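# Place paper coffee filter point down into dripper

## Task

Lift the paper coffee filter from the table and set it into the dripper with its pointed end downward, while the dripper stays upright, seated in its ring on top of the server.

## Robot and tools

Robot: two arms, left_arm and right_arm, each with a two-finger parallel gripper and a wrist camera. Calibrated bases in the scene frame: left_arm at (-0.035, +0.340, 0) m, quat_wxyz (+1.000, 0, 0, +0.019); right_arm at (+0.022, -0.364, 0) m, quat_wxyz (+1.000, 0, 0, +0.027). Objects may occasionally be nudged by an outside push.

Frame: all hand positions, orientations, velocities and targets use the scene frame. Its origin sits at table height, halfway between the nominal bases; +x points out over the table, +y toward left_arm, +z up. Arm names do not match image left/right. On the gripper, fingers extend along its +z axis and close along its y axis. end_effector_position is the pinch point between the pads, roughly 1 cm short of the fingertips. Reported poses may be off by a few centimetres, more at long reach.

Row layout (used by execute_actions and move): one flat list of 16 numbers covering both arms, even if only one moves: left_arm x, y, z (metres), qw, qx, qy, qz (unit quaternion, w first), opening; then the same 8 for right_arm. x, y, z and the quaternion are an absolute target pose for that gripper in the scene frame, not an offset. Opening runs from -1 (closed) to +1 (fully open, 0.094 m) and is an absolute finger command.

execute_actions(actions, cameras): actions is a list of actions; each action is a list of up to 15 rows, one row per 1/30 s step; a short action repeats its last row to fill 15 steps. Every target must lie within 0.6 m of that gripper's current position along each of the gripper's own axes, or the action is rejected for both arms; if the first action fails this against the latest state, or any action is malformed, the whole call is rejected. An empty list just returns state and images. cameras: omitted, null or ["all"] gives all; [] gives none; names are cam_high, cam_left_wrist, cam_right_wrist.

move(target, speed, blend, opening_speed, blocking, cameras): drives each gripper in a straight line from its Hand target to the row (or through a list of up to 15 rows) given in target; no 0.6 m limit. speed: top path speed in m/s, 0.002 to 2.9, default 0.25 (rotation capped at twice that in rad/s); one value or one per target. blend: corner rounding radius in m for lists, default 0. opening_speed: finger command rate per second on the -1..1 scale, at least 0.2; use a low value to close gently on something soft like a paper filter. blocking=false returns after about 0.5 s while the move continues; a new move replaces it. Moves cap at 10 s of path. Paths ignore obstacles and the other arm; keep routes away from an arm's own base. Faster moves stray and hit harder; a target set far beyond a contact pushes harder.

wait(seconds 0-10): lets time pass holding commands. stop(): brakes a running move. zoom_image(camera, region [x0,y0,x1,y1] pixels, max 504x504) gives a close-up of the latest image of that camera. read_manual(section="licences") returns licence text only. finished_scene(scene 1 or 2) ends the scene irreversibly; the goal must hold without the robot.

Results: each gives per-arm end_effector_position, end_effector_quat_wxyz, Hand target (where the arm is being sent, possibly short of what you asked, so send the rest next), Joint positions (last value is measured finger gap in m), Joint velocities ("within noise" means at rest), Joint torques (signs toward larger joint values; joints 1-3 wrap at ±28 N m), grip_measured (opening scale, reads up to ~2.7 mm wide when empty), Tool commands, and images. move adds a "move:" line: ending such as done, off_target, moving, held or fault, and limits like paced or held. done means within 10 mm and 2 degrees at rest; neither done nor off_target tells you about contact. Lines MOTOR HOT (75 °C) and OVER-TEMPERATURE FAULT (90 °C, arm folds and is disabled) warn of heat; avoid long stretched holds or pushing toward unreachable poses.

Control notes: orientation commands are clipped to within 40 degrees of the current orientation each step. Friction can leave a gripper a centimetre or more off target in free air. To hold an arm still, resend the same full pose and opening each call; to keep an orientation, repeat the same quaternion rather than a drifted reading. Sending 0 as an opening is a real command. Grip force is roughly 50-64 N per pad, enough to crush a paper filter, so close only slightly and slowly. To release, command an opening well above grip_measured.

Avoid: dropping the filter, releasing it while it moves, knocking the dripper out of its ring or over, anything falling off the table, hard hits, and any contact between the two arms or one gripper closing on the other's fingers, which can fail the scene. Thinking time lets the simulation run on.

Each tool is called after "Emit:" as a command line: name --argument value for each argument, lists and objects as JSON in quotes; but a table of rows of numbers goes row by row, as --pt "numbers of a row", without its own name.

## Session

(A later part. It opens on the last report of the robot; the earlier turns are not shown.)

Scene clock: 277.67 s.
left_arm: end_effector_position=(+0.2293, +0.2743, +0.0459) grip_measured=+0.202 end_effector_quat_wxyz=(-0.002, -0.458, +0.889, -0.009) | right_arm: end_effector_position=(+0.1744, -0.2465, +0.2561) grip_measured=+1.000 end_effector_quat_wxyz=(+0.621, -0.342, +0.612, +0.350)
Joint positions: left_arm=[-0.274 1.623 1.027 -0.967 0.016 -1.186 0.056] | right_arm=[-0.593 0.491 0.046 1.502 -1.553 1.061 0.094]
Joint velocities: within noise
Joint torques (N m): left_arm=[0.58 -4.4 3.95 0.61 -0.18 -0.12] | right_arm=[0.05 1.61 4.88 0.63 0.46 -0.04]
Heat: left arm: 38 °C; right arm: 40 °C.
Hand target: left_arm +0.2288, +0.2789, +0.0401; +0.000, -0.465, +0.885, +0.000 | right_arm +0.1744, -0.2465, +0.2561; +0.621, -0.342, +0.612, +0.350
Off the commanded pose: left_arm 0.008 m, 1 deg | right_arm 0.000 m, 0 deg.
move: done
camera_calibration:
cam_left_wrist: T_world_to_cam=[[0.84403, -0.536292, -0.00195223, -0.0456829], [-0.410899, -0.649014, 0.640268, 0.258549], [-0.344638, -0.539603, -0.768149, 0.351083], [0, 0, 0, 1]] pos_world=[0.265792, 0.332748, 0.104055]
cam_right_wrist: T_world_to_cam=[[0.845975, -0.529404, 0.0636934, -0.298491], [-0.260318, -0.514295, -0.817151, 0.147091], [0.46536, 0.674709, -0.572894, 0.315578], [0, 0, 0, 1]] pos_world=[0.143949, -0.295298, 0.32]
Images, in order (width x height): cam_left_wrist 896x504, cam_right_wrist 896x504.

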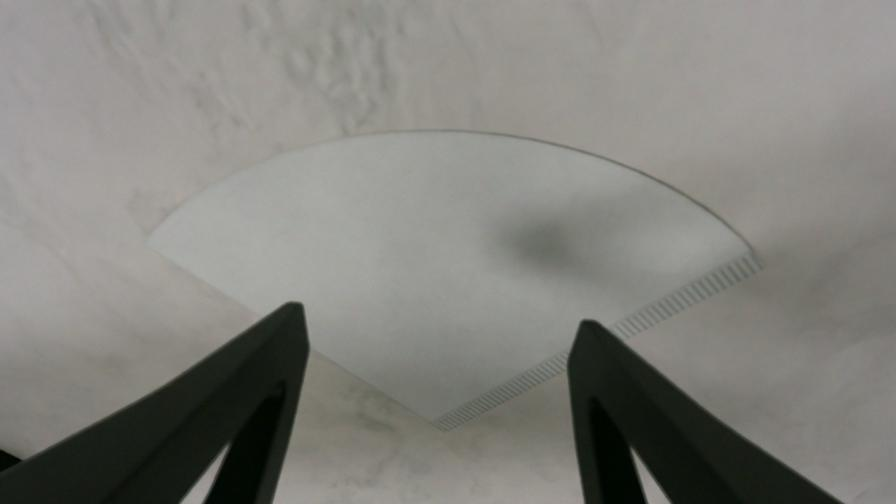

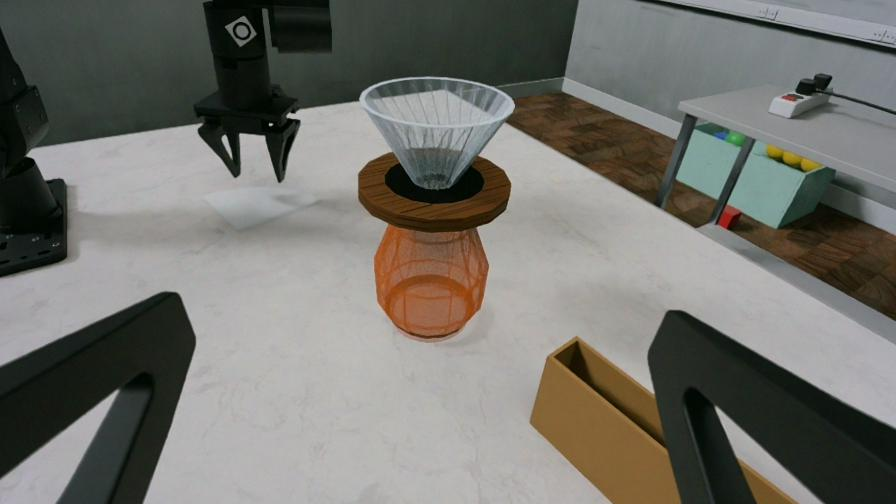

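Emit:
move --target '[0.2305, 0.284, 0.016, 0, -0.4656, 0.885, 0, 0.2, 0.1744, -0.2465, 0.2561, 0.621, -0.342, 0.612, 0.35, 1]' --speed 0.06 --cameras '["cam_left_wrist","cam_right_wrist"]'

Emit:
zoom_image --camera "cam_right_wrist" --region '[180, 130, 330, 240]'

Emit:
zoom_image --camera "cam_left_wrist" --region '[250, 200, 650, 420]'

Scene clock: 287.50 s.
left_arm: end_effector_position=(+0.2314, +0.2790, +0.0219) grip_measured=+0.202 end_effector_quat_wxyz=(-0.002, -0.466, +0.885, -0.008) | right_arm: end_effector_position=(+0.1744, -0.2465, +0.2561) grip_measured=+1.000 end_effector_quat_wxyz=(+0.621, -0.342, +0.612, +0.350)
Joint positions: left_arm=[-0.256 1.665 0.969 -0.867 0.016 -1.186 0.056] | right_arm=[-0.593 0.491 0.046 1.502 -1.553 1.061 0.094]
Joint velocities: within noise
Joint torques (N m): left_arm=[0.64 -4.53 3.73 0.61 -0.17 0.1] | right_arm=[0.02 1.63 4.89 0.63 0.44 -0.03]
Heat: left arm: 37 °C; right arm: 40 °C.
Hand target: left_arm +0.2303, +0.2838, +0.0162; -0.001, -0.465, +0.885, +0.000 | right_arm +0.1744, -0.2465, +0.2561; +0.621, -0.342, +0.612, +0.350
Off the commanded pose: left_arm 0.008 m, 1 deg | right_arm 0.000 m, 0 deg.
move: done
camera_calibration:
cam_left_wrist: T_world_to_cam=[[0.85391, -0.520414, -0.00249083, -0.0516305], [-0.398348, -0.656685, 0.640378, 0.277113], [-0.334898, -0.545833, -0.768056, 0.335315], [0, 0, 0, 1]] pos_world=[0.266771, 0.338133, 0.0799553]
cam_right_wrist: T_world_to_cam=[[0.845975, -0.529404, 0.0636934, -0.298491], [-0.260318, -0.514295, -0.817151, 0.147091], [0.46536, 0.674709, -0.572894, 0.315578], [0, 0, 0, 1]] pos_world=[0.143949, -0.295298, 0.32]
Images, in order (width x height): cam_left_wrist 896x504, cam_right_wrist 896x504.

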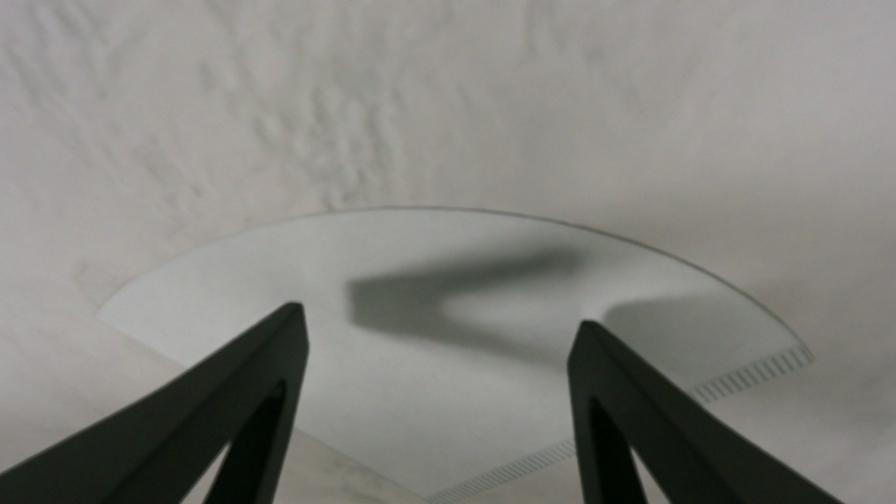

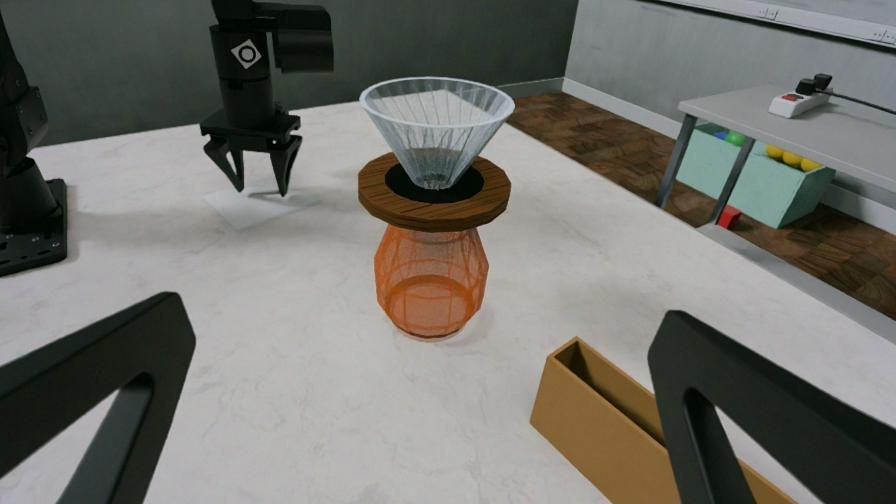

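Scaled by 3.360 from the camera's 896x504 image, which has a finer 1280x720 frame.

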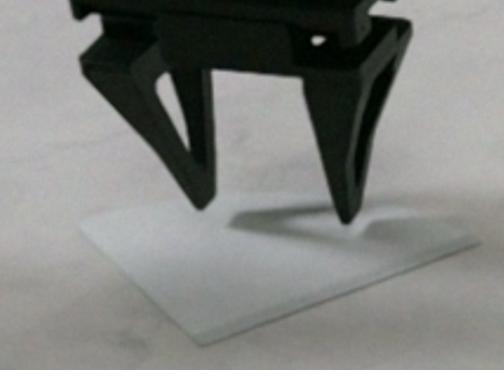

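Scaled by 1.260 from the camera's 896x504 image, which has a finer 1280x720 frame.

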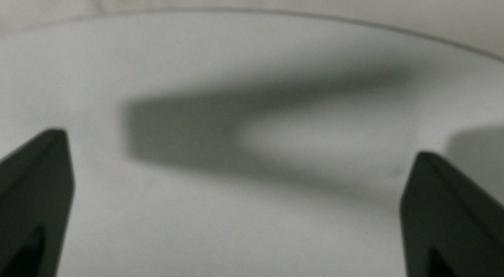

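Emit:
move --pt "0.2305 0.284 0.02 0.0121 -0.4656 0.885 -0.023 0.2 0.1744 -0.2465 0.2561 0.621 -0.342 0.612 0.35 1" --pt "0.2305 0.284 0.011 0.0121 -0.4656 0.885 -0.023 0.2 0.1744 -0.2465 0.2561 0.621 -0.342 0.612 0.35 1" --speed 0.06 --cameras '["cam_left_wrist","cam_right_wrist"]'

Emit:
zoom_image --camera "cam_left_wrist" --region '[250, 200, 650, 420]'

Scene clock: 298.63 s.
left_arm: end_effector_position=(+0.2290, +0.2823, +0.0162) grip_measured=+0.201 end_effector_quat_wxyz=(+0.004, -0.467, +0.884, -0.016) | right_arm: end_effector_position=(+0.1744, -0.2465, +0.2561) grip_measured=+1.000 end_effector_quat_wxyz=(+0.621, -0.342, +0.612, +0.350)
Joint positions: left_arm=[-0.243 1.648 0.924 -0.821 0.02 -1.176 0.056] | right_arm=[-0.593 0.491 0.046 1.502 -1.553 1.061 0.094]
Joint velocities: within noise
Joint torques (N m): left_arm=[0.65 -5.53 2.65 0.9 0.01 0.11] | right_arm=[-0.03 1.63 4.85 0.62 0.46 -0.02]
Heat: left arm: 37 °C; right arm: 40 °C.
Hand target: left_arm +0.2304, +0.2839, +0.0112; +0.012, -0.465, +0.885, -0.023 | right_arm +0.1744, -0.2465, +0.2561; +0.621, -0.342, +0.612, +0.350
Off the commanded pose: left_arm 0.006 m, 1 deg | right_arm 0.000 m, 0 deg.
move: done
camera_calibration:
cam_left_wrist: T_world_to_cam=[[0.85493, -0.518478, 0.0165724, -0.0490029], [-0.407976, -0.652304, 0.638792, 0.282966], [-0.320389, -0.552884, -0.769201, 0.330571], [0, 0, 0, 1]] pos_world=[0.263249, 0.34194, 0.0743314]
cam_right_wrist: T_world_to_cam=[[0.845975, -0.529404, 0.0636934, -0.298491], [-0.260318, -0.514295, -0.817151, 0.147091], [0.46536, 0.674709, -0.572894, 0.315578], [0, 0, 0, 1]] pos_world=[0.143949, -0.295298, 0.32]
Images, in order (width x height): cam_left_wrist 896x504, cam_right_wrist 896x504.

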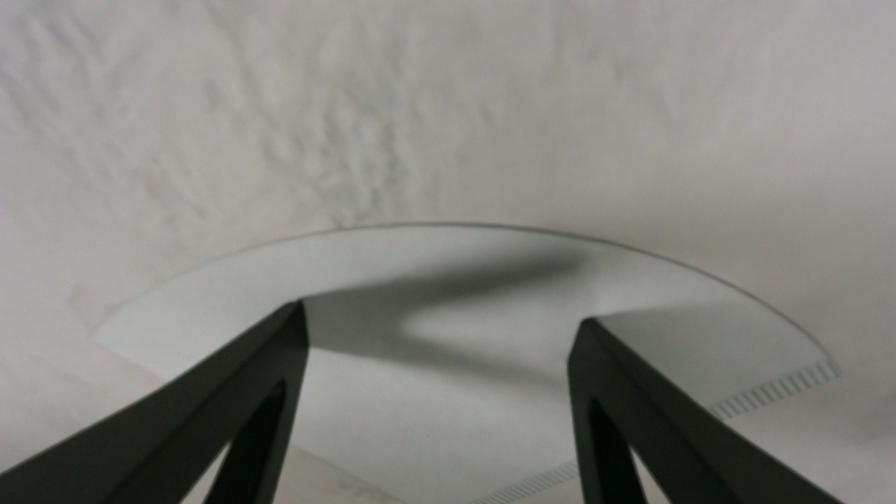

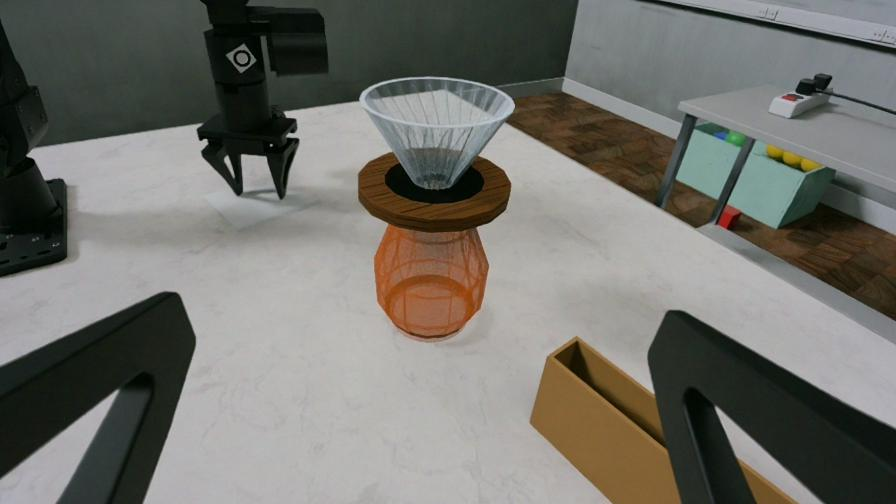

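Scaled by 1.260 from the camera's 896x504 image, which has a finer 1280x720 frame.

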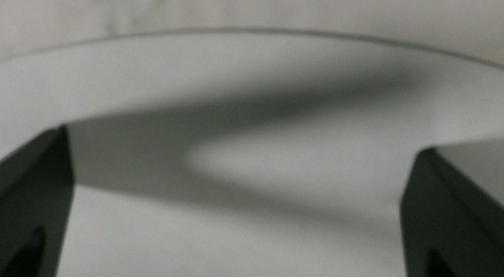

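Emit:
move --pt "0.2305 0.284 0.001 0.0121 -0.4656 0.885 -0.023 0.2 0.1744 -0.2465 0.2561 0.621 -0.342 0.612 0.35 1" --pt "0.2305 0.284 0.001 0.0121 -0.4656 0.885 -0.023 -0.1 0.1744 -0.2465 0.2561 0.621 -0.342 0.612 0.35 1" --speed 0.04 --opening_speed 0.25 --cameras '["cam_left_wrist","cam_right_wrist"]'

Emit:
zoom_image --camera "cam_right_wrist" --region '[180, 130, 330, 240]'

Scene clock: 306.53 s.
left_arm: end_effector_position=(+0.2309, +0.2811, +0.0153) grip_measured=-0.097 end_effector_quat_wxyz=(+0.009, -0.467, +0.884, -0.023) | right_arm: end_effector_position=(+0.1744, -0.2465, +0.2561) grip_measured=+1.000 end_effector_quat_wxyz=(+0.621, -0.342, +0.612, +0.350)
Joint positions: left_arm=[-0.243 1.642 0.913 -0.798 0.025 -1.176 0.042] | right_arm=[-0.593 0.491 0.046 1.502 -1.553 1.061 0.094]
Joint velocities: within noise
Joint torques (N m): left_arm=[0.61 -3.62 1.84 1.11 -0.08 0.09] | right_arm=[-0.05 1.65 4.85 0.63 0.45 -0.04]
Heat: left arm: 36 °C; right arm: 40 °C.
Hand target: left_arm +0.2297, +0.2846, +0.0018; +0.012, -0.466, +0.884, -0.021 | right_arm +0.1744, -0.2465, +0.2561; +0.621, -0.342, +0.612, +0.350
Off the commanded pose: left_arm 0.015 m, 0 deg | right_arm 0.000 m, 0 deg.
move: off_target (left_arm); target 2's new opening was sent with left_arm's hand 0.015 m and 1 deg from that target
camera_calibration:
cam_left_wrist: T_world_to_cam=[[0.854422, -0.518412, 0.0348189, -0.0514678], [-0.418567, -0.647059, 0.637273, 0.284497], [-0.30784, -0.559074, -0.769851, 0.328659], [0, 0, 0, 1]] pos_world=[0.264231, 0.341149, 0.073508]
cam_right_wrist: T_world_to_cam=[[0.845975, -0.529404, 0.0636934, -0.298491], [-0.260318, -0.514295, -0.817151, 0.147091], [0.46536, 0.674709, -0.572894, 0.315578], [0, 0, 0, 1]] pos_world=[0.143949, -0.295298, 0.32]
Images, in order (width x height): cam_left_wrist 896x504, cam_right_wrist 896x504.

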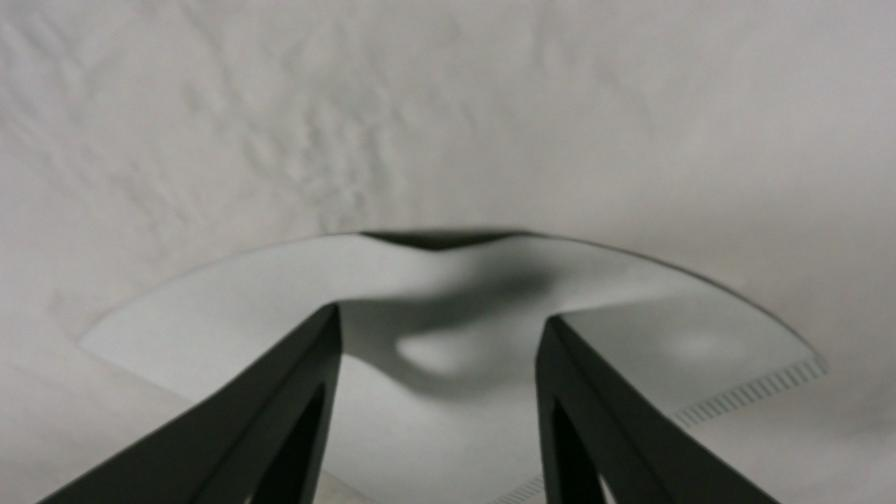

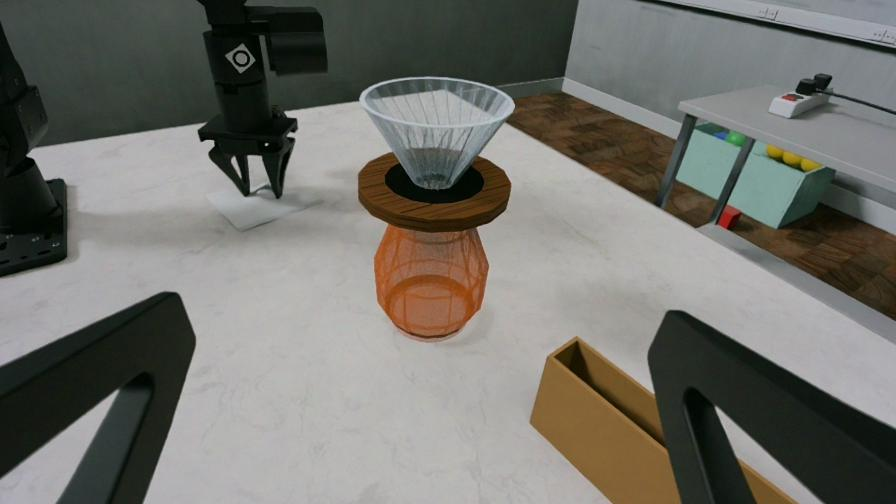

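Scaled by 3.360 from the camera's 896x504 image, which has a finer 1280x720 frame.

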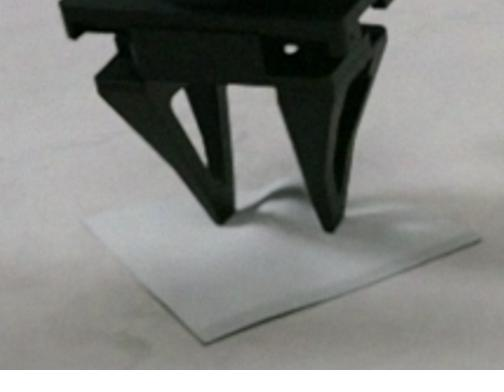

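Excellent — the ridge forms. Keep closing.

Emit:
move --target '[0.2305, 0.284, 0.001, 0.0121, -0.4656, 0.885, -0.023, -0.55, 0.1744, -0.2465, 0.2561, 0.621, -0.342, 0.612, 0.35, 1]' --speed 0.04 --opening_speed 0.25 --cameras '["cam_left_wrist","cam_right_wrist"]'

Emit:
zoom_image --camera "cam_right_wrist" --region '[180, 130, 330, 240]'

Scene clock: 312.93 s.
left_arm: end_effector_position=(+0.2324, +0.2805, +0.0153) grip_measured=-0.547 end_effector_quat_wxyz=(+0.011, -0.467, +0.884, -0.026) | right_arm: end_effector_position=(+0.1744, -0.2465, +0.2561) grip_measured=+1.000 end_effector_quat_wxyz=(+0.621, -0.342, +0.612, +0.350)
Joint positions: left_arm=[-0.243 1.642 0.913 -0.792 0.026 -1.177 0.021] | right_arm=[-0.593 0.491 0.046 1.502 -1.553 1.061 0.094]
Joint velocities: within noise
Joint torques (N m): left_arm=[0.62 -3.69 1.83 1.06 -0.05 0.11] | right_arm=[-0.02 1.65 4.85 0.62 0.47 -0.03]
Heat: left arm: 36 °C; right arm: 40 °C.
Hand target: left_arm +0.2296, +0.2838, +0.0019; +0.011, -0.466, +0.884, -0.023 | right_arm +0.1744, -0.2465, +0.2561; +0.621, -0.342, +0.612, +0.350
Off the commanded pose: left_arm 0.015 m, 0 deg | right_arm 0.000 m, 0 deg.
move: off_target (left_arm)
camera_calibration:
cam_left_wrist: T_world_to_cam=[[0.854934, -0.517108, 0.041067, -0.0535136], [-0.421257, -0.6459, 0.636676, 0.285023], [-0.302705, -0.561616, -0.770037, 0.328386], [0, 0, 0, 1]] pos_world=[0.265223, 0.340851, 0.0735999]
cam_right_wrist: T_world_to_cam=[[0.845975, -0.529404, 0.0636934, -0.298491], [-0.260318, -0.514295, -0.817151, 0.147091], [0.46536, 0.674709, -0.572894, 0.315578], [0, 0, 0, 1]] pos_world=[0.143949, -0.295298, 0.32]
Images, in order (width x height): cam_left_wrist 896x504, cam_right_wrist 896x504.

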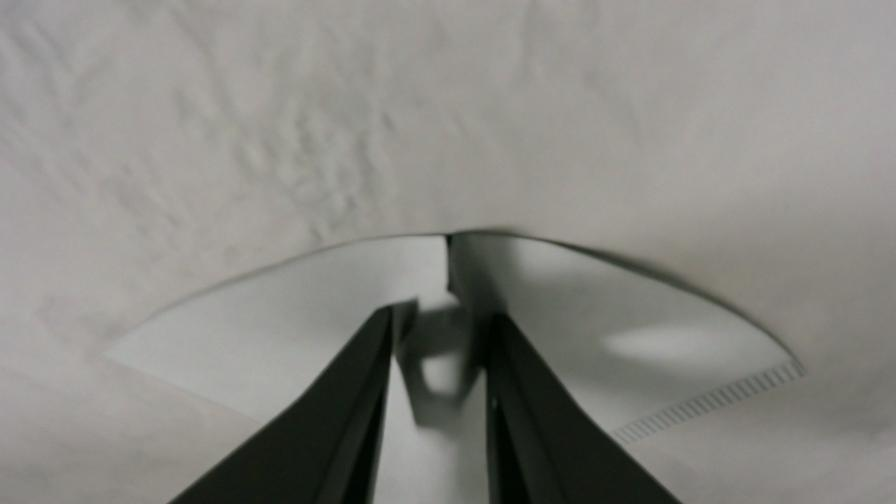

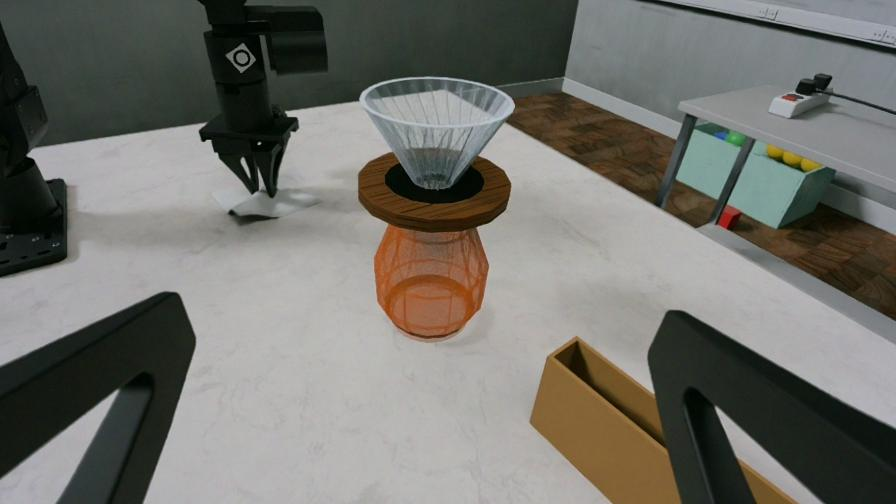

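Scaled by 3.360 from the camera's 896x504 image, which has a finer 1280x720 frame.

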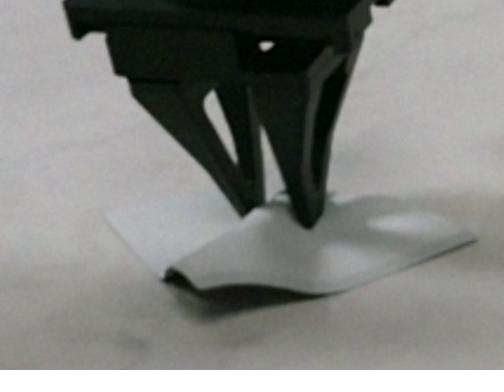

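Emit:
move --pt "0.2305 0.284 0.001 0.0121 -0.4656 0.885 -0.023 -0.8 0.1744 -0.2465 0.2561 0.621 -0.342 0.612 0.35 1" --pt "0.2305 0.284 0.004 0.0121 -0.4656 0.885 -0.023 -1 0.1744 -0.2465 0.2561 0.621 -0.342 0.612 0.35 1" --speed 0.04 --opening_speed 0.25 --cameras '["cam_left_wrist","cam_right_wrist"]'

Emit:
zoom_image --camera "cam_right_wrist" --region '[180, 130, 330, 240]'

Scene clock: 321.43 s.
left_arm: end_effector_position=(+0.2345, +0.2800, +0.0161) grip_measured=-0.859 end_effector_quat_wxyz=(+0.015, -0.470, +0.882, -0.029) | right_arm: end_effector_position=(+0.1744, -0.2465, +0.2561) grip_measured=+1.000 end_effector_quat_wxyz=(+0.621, -0.342, +0.612, +0.350)
Joint positions: left_arm=[-0.243 1.639 0.913 -0.784 0.026 -1.183 0.007] | right_arm=[-0.593 0.491 0.046 1.502 -1.553 1.061 0.094]
Joint velocities: within noise
Joint torques (N m): left_arm=[0.62 -3.85 2.35 0.89 -0.05 0.12] | right_arm=[-0.02 1.62 4.88 0.63 0.46 -0.04]
Heat: left arm: 36 °C; right arm: 39 °C.
Hand target: left_arm +0.2300, +0.2840, +0.0046; +0.012, -0.468, +0.883, -0.023 | right_arm +0.1744, -0.2465, +0.2561; +0.621, -0.342, +0.612, +0.350
Off the commanded pose: left_arm 0.013 m, 1 deg | right_arm 0.000 m, 0 deg.
move: off_target (left_arm); target 2's new opening was sent with left_arm's hand 0.013 m and 1 deg from that target
camera_calibration:
cam_left_wrist: T_world_to_cam=[[0.857663, -0.511693, 0.0508304, -0.0579184], [-0.423579, -0.646991, 0.634021, 0.286014], [-0.291538, -0.565308, -0.771643, 0.32785], [0, 0, 0, 1]] pos_world=[0.266405, 0.340748, 0.0745884]
cam_right_wrist: T_world_to_cam=[[0.845975, -0.529404, 0.0636934, -0.298491], [-0.260318, -0.514295, -0.817151, 0.147091], [0.46536, 0.674709, -0.572894, 0.315578], [0, 0, 0, 1]] pos_world=[0.143949, -0.295298, 0.32]
Images, in order (width x height): cam_left_wrist 896x504, cam_right_wrist 896x504.

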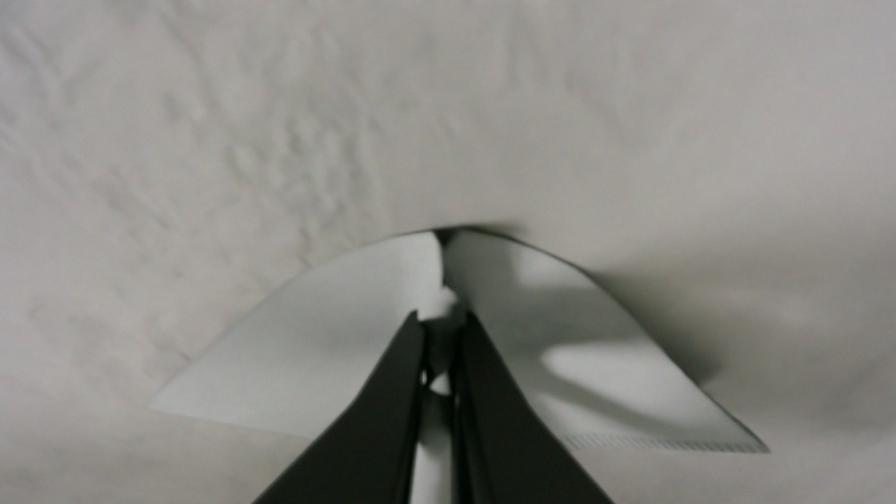

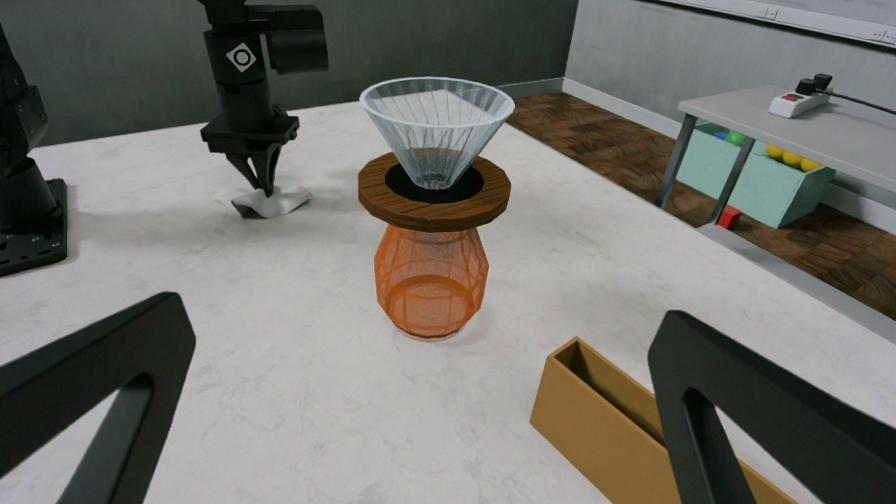

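Scaled by 3.360 from the camera's 896x504 image, which has a finer 1280x720 frame.

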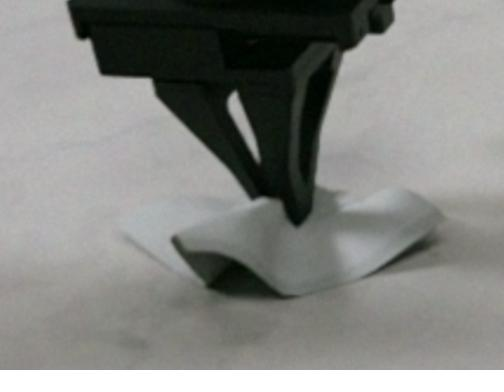

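Emit:
move --pt "0.228 0.275 0.10 0.0121 -0.4656 0.885 -0.023 -1 0.1744 -0.2465 0.2561 0.621 -0.342 0.612 0.35 1" --pt "0.20 0.20 0.25 0.0 -0.2 0.98 0 -1 0.1744 -0.2465 0.2561 0.621 -0.342 0.612 0.35 1" --pt "0.18 0.15 0.36 0.651 0.276 0.651 -0.276 -1 0.1744 -0.2465 0.2561 0.621 -0.342 0.612 0.35 1" --speed 0.2 --blend 0.03

Emit:
zoom_image --camera "cam_right_wrist" --region '[150, 0, 520, 350]'

Scene clock: 341.20 s.
left_arm: end_effector_position=(+0.1804, +0.1520, +0.3511) grip_measured=-0.865 end_effector_quat_wxyz=(+0.632, +0.275, +0.671, -0.273) | right_arm: end_effector_position=(+0.1744, -0.2465, +0.2561) grip_measured=+1.000 end_effector_quat_wxyz=(+0.621, -0.342, +0.612, +0.350)
Joint positions: left_arm=[-0.633 0.614 0.753 -0.192 0.203 -0.008 0.006] | right_arm=[-0.593 0.491 0.046 1.502 -1.553 1.061 0.094]
Joint velocities: within noise
Joint torques (N m): left_arm=[0.55 0.83 4.92 2.59 0.15 0.12] | right_arm=[-0.03 1.61 4.83 0.63 0.46 -0.03]
Heat: left arm: 36 °C; right arm: 39 °C.
Hand target: left_arm +0.1817, +0.1512, +0.3584; +0.649, +0.277, +0.653, -0.274 | right_arm +0.1744, -0.2465, +0.2561; +0.621, -0.342, +0.612, +0.350
Off the commanded pose: left_arm 0.009 m, 3 deg | right_arm 0.000 m, 0 deg.
move: off_target (left_arm)
camera_calibration:
cam_left_wrist: T_world_to_cam=[[-0.700669, -0.709826, 0.0721834, 0.209674], [-0.515248, 0.433413, -0.739374, 0.302326], [0.493541, -0.555248, -0.669415, 0.319219], [0, 0, 0, 1]] pos_world=[0.145137, 0.195046, 0.422087]
cam_right_wrist: T_world_to_cam=[[0.845975, -0.529404, 0.0636934, -0.298491], [-0.260318, -0.514295, -0.817151, 0.147091], [0.46536, 0.674709, -0.572894, 0.315578], [0, 0, 0, 1]] pos_world=[0.143949, -0.295298, 0.32]

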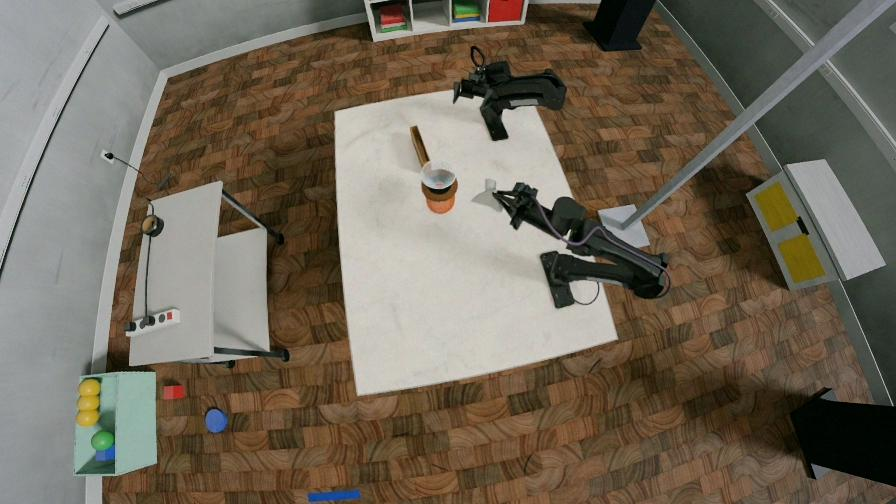

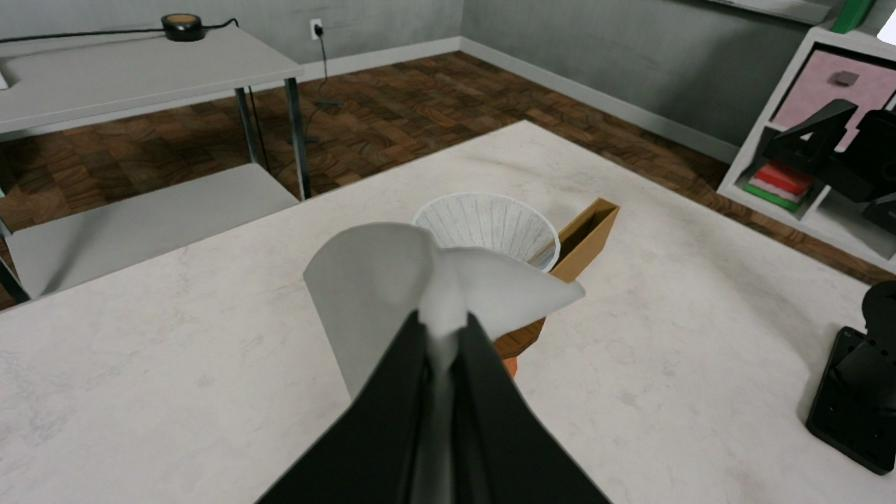

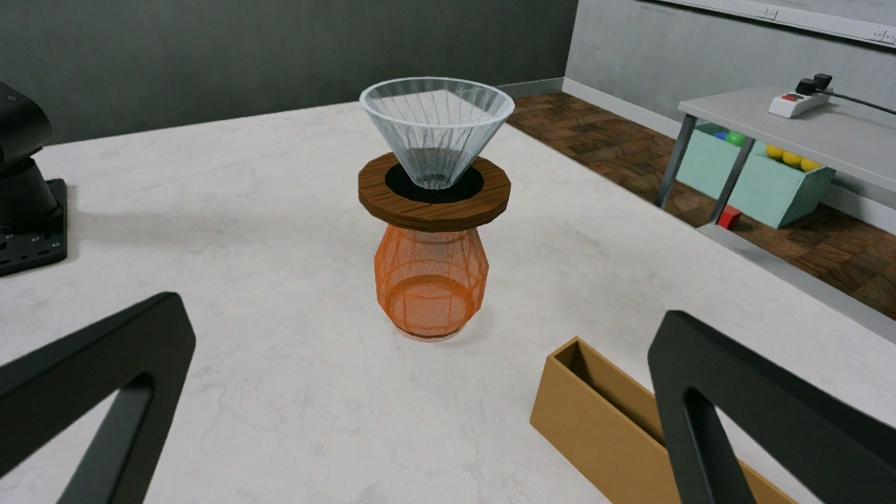

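Scaled by 1.362 from the camera's 896x504 image, which has a finer 1280x720 frame.

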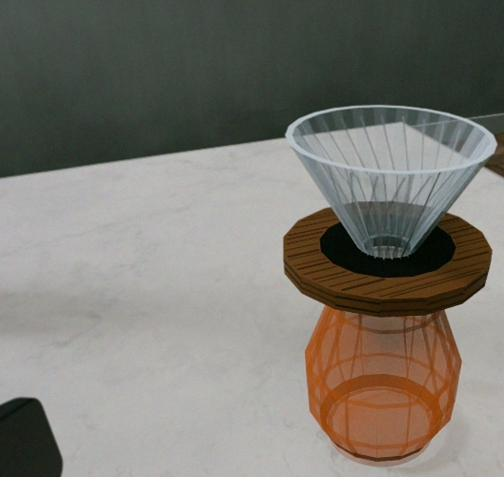

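Emit:
move --target '[0.275, 0.008, 0.36, 0.651, 0.276, 0.651, -0.276, -1, 0.1744, -0.2465, 0.2561, 0.621, -0.342, 0.612, 0.35, 1]' --speed 0.15

Emit:
zoom_image --camera "cam_right_wrist" --region '[300, 0, 650, 350]'

Emit:
zoom_image --camera "cam_high" --region '[380, 130, 520, 230]'

Scene clock: 356.37 s.
left_arm: end_effector_position=(+0.2691, +0.0138, +0.3237) grip_measured=-0.866 end_effector_quat_wxyz=(+0.614, +0.292, +0.683, -0.267) | right_arm: end_effector_position=(+0.1744, -0.2465, +0.2561) grip_measured=+1.000 end_effector_quat_wxyz=(+0.621, -0.342, +0.612, +0.350)
Joint positions: left_arm=[-0.867 1.291 0.959 0.228 -0.013 -0.008 0.006] | right_arm=[-0.593 0.491 0.046 1.502 -1.553 1.061 0.094]
Joint velocities: within noise
Joint torques (N m): left_arm=[-0.53 -3.22 10.36 2.6 -0.14 0.1] | right_arm=[0.02 1.59 4.89 0.62 0.45 -0.03]
Heat: left arm: 35 °C; right arm: 39 °C.
Hand target: left_arm +0.2716, +0.0095, +0.3591; +0.649, +0.279, +0.650, -0.278 | right_arm +0.1744, -0.2465, +0.2561; +0.621, -0.342, +0.612, +0.350
Off the commanded pose: left_arm 0.037 m, 6 deg | right_arm 0.000 m, 0 deg.
move: off_target (left_arm)
camera_calibration:
cam_left_wrist: T_world_to_cam=[[-0.711451, -0.700242, 0.0591473, 0.182704], [-0.526463, 0.47535, -0.704896, 0.378994], [0.465482, -0.532638, -0.70684, 0.199643], [0, 0, 0, 1]] pos_world=[0.236581, 0.0541195, 0.397461]
cam_right_wrist: T_world_to_cam=[[0.845975, -0.529404, 0.0636934, -0.298491], [-0.260318, -0.514295, -0.817151, 0.147091], [0.46536, 0.674709, -0.572894, 0.315578], [0, 0, 0, 1]] pos_world=[0.143949, -0.295298, 0.32]

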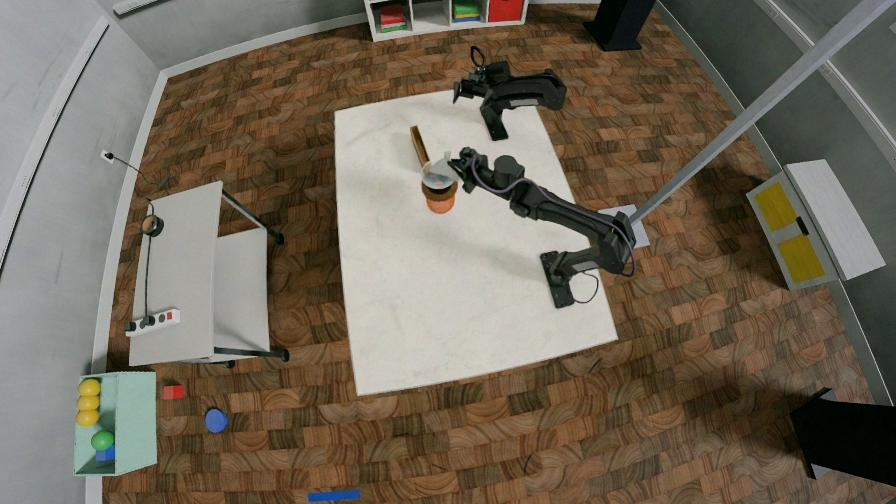

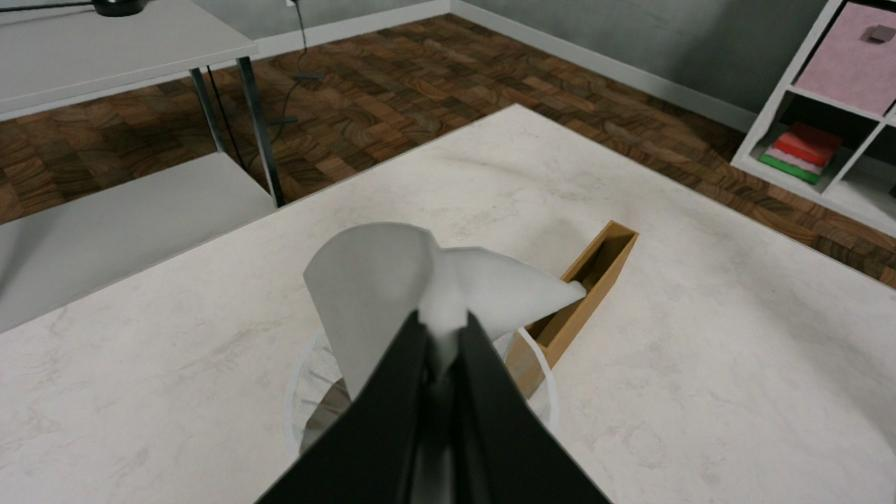

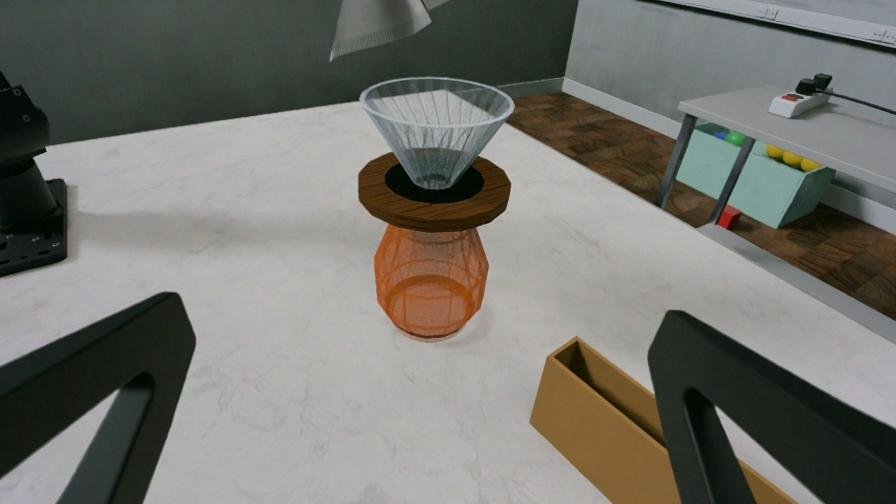

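Scaled by 1.440 from the camera's 896x504 image, which has a finer 1280x720 frame.

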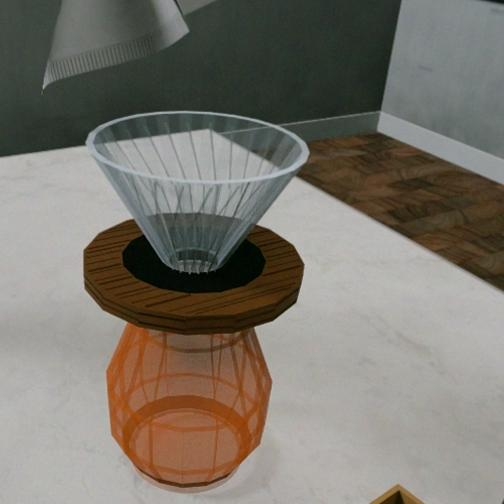

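Scaled by 3.600 from the camera's 896x504 image, which has a finer 1280x720 frame.

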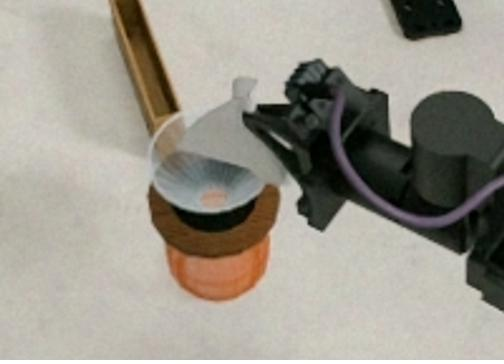

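Emit:
move --pt "0.275 0.008 0.40 0.6894 0.2589 0.6099 -0.2926 -1 0.1744 -0.2465 0.2561 0.621 -0.342 0.612 0.35 1" --pt "0.307 -0.017 0.40 0.6894 0.2589 0.6099 -0.2926 -1 0.1744 -0.2465 0.2561 0.621 -0.342 0.612 0.35 1" --speed 0.1

Emit:
zoom_image --camera "cam_right_wrist" --region '[300, 0, 650, 350]'

Emit:
zoom_image --camera "cam_high" --region '[380, 130, 520, 230]'

Scene clock: 379.67 s.
left_arm: end_effector_position=(+0.3027, -0.0146, +0.3640) grip_measured=-0.866 end_effector_quat_wxyz=(+0.657, +0.270, +0.646, -0.281) | right_arm: end_effector_position=(+0.1744, -0.2465, +0.2561) grip_measured=+1.000 end_effector_quat_wxyz=(+0.621, -0.342, +0.612, +0.350)
Joint positions: left_arm=[-0.857 1.454 1.128 0.346 -0.018 -0.008 0.006] | right_arm=[-0.593 0.491 0.046 1.502 -1.553 1.061 0.094]
Joint velocities: within noise
Joint torques (N m): left_arm=[0.57 -4.63 10.32 2.58 0.14 0.12] | right_arm=[0.02 1.61 4.86 0.63 0.45 -0.03]
Heat: left arm: 38 °C; right arm: 38 °C.
Hand target: left_arm +0.3050, -0.0148, +0.3990; +0.689, +0.259, +0.610, -0.292 | right_arm +0.1744, -0.2465, +0.2561; +0.621, -0.342, +0.612, +0.350
Off the commanded pose: left_arm 0.036 m, 6 deg | right_arm 0.000 m, 0 deg.
move: off_target (left_arm)
camera_calibration:
cam_left_wrist: T_world_to_cam=[[-0.706647, -0.704755, 0.0630132, 0.181383], [-0.470057, 0.401017, -0.786277, 0.450084], [0.528863, -0.58524, -0.614652, 0.143748], [0, 0, 0, 1]] pos_world=[0.263716, 0.0314657, 0.430816]
cam_right_wrist: T_world_to_cam=[[0.845975, -0.529404, 0.0636934, -0.298491], [-0.260318, -0.514295, -0.817151, 0.147091], [0.46536, 0.674709, -0.572894, 0.315578], [0, 0, 0, 1]] pos_world=[0.143949, -0.295298, 0.32]

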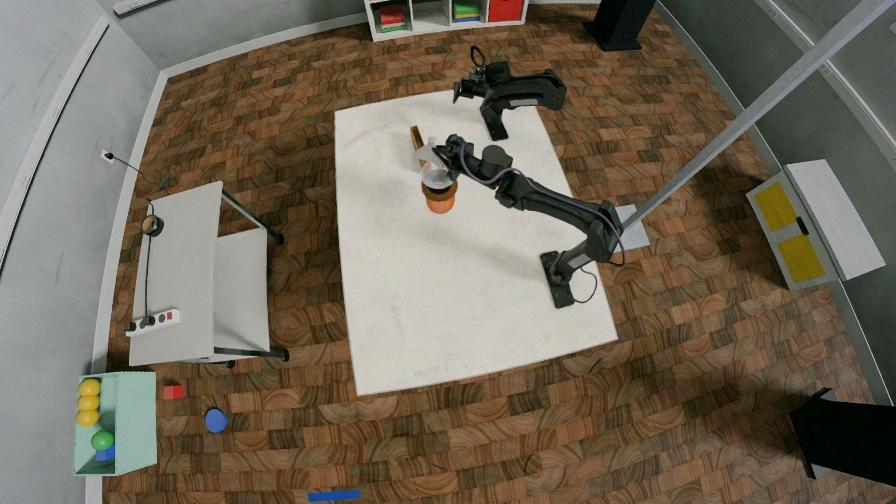

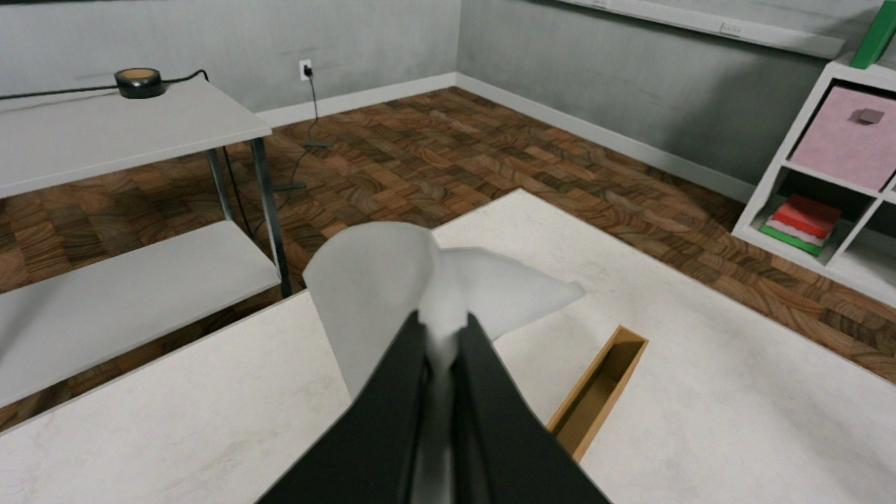

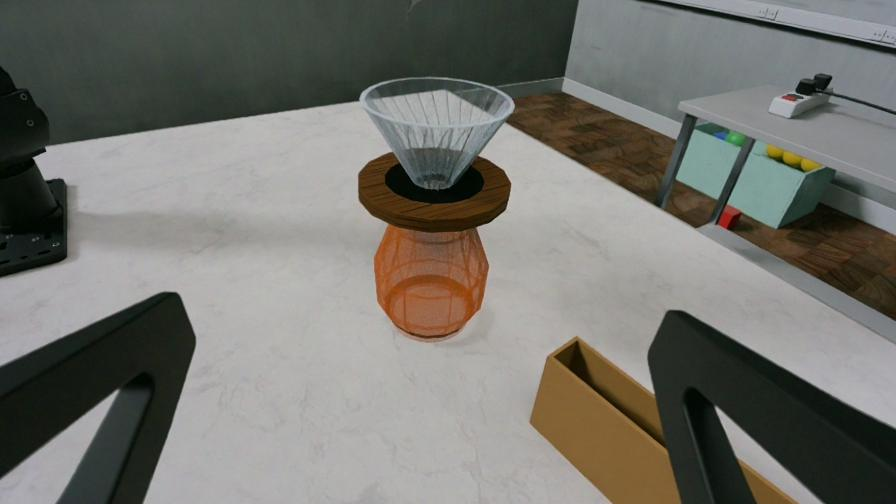

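Scaled by 1.440 from the camera's 896x504 image, which has a finer 1280x720 frame.

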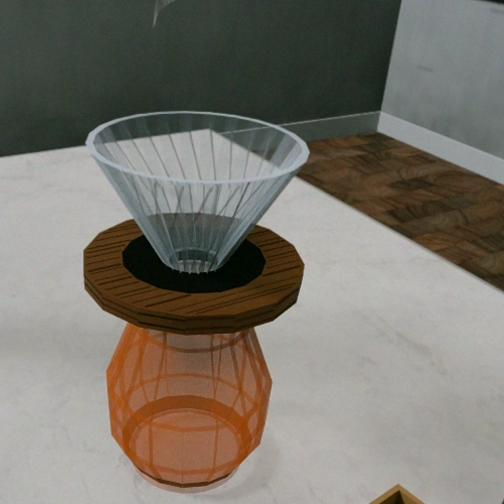

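Scaled by 3.600 from the camera's 896x504 image, which has a finer 1280x720 frame.

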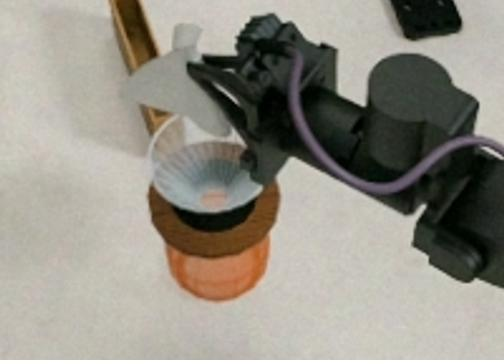

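Emit:
zoom_image --camera "cam_high" --region '[405, 130, 465, 195]'

Emit:
zoom_image --camera "cam_left_wrist" --region '[280, 200, 620, 504]'

Scaled by 7.754 from the camera's 896x504 image, which has a finer 1280x720 frame.

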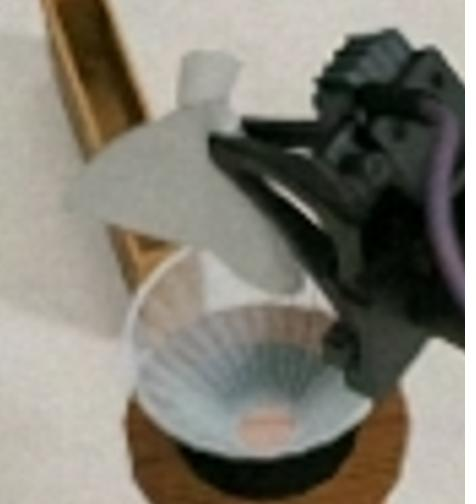

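Scaled by 1.482 from the camera's 896x504 image, which has a finer 1280x720 frame.

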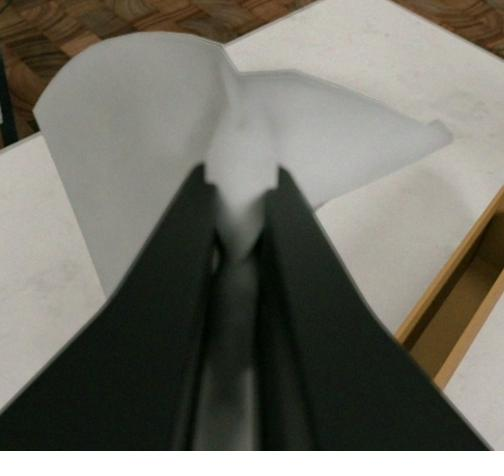

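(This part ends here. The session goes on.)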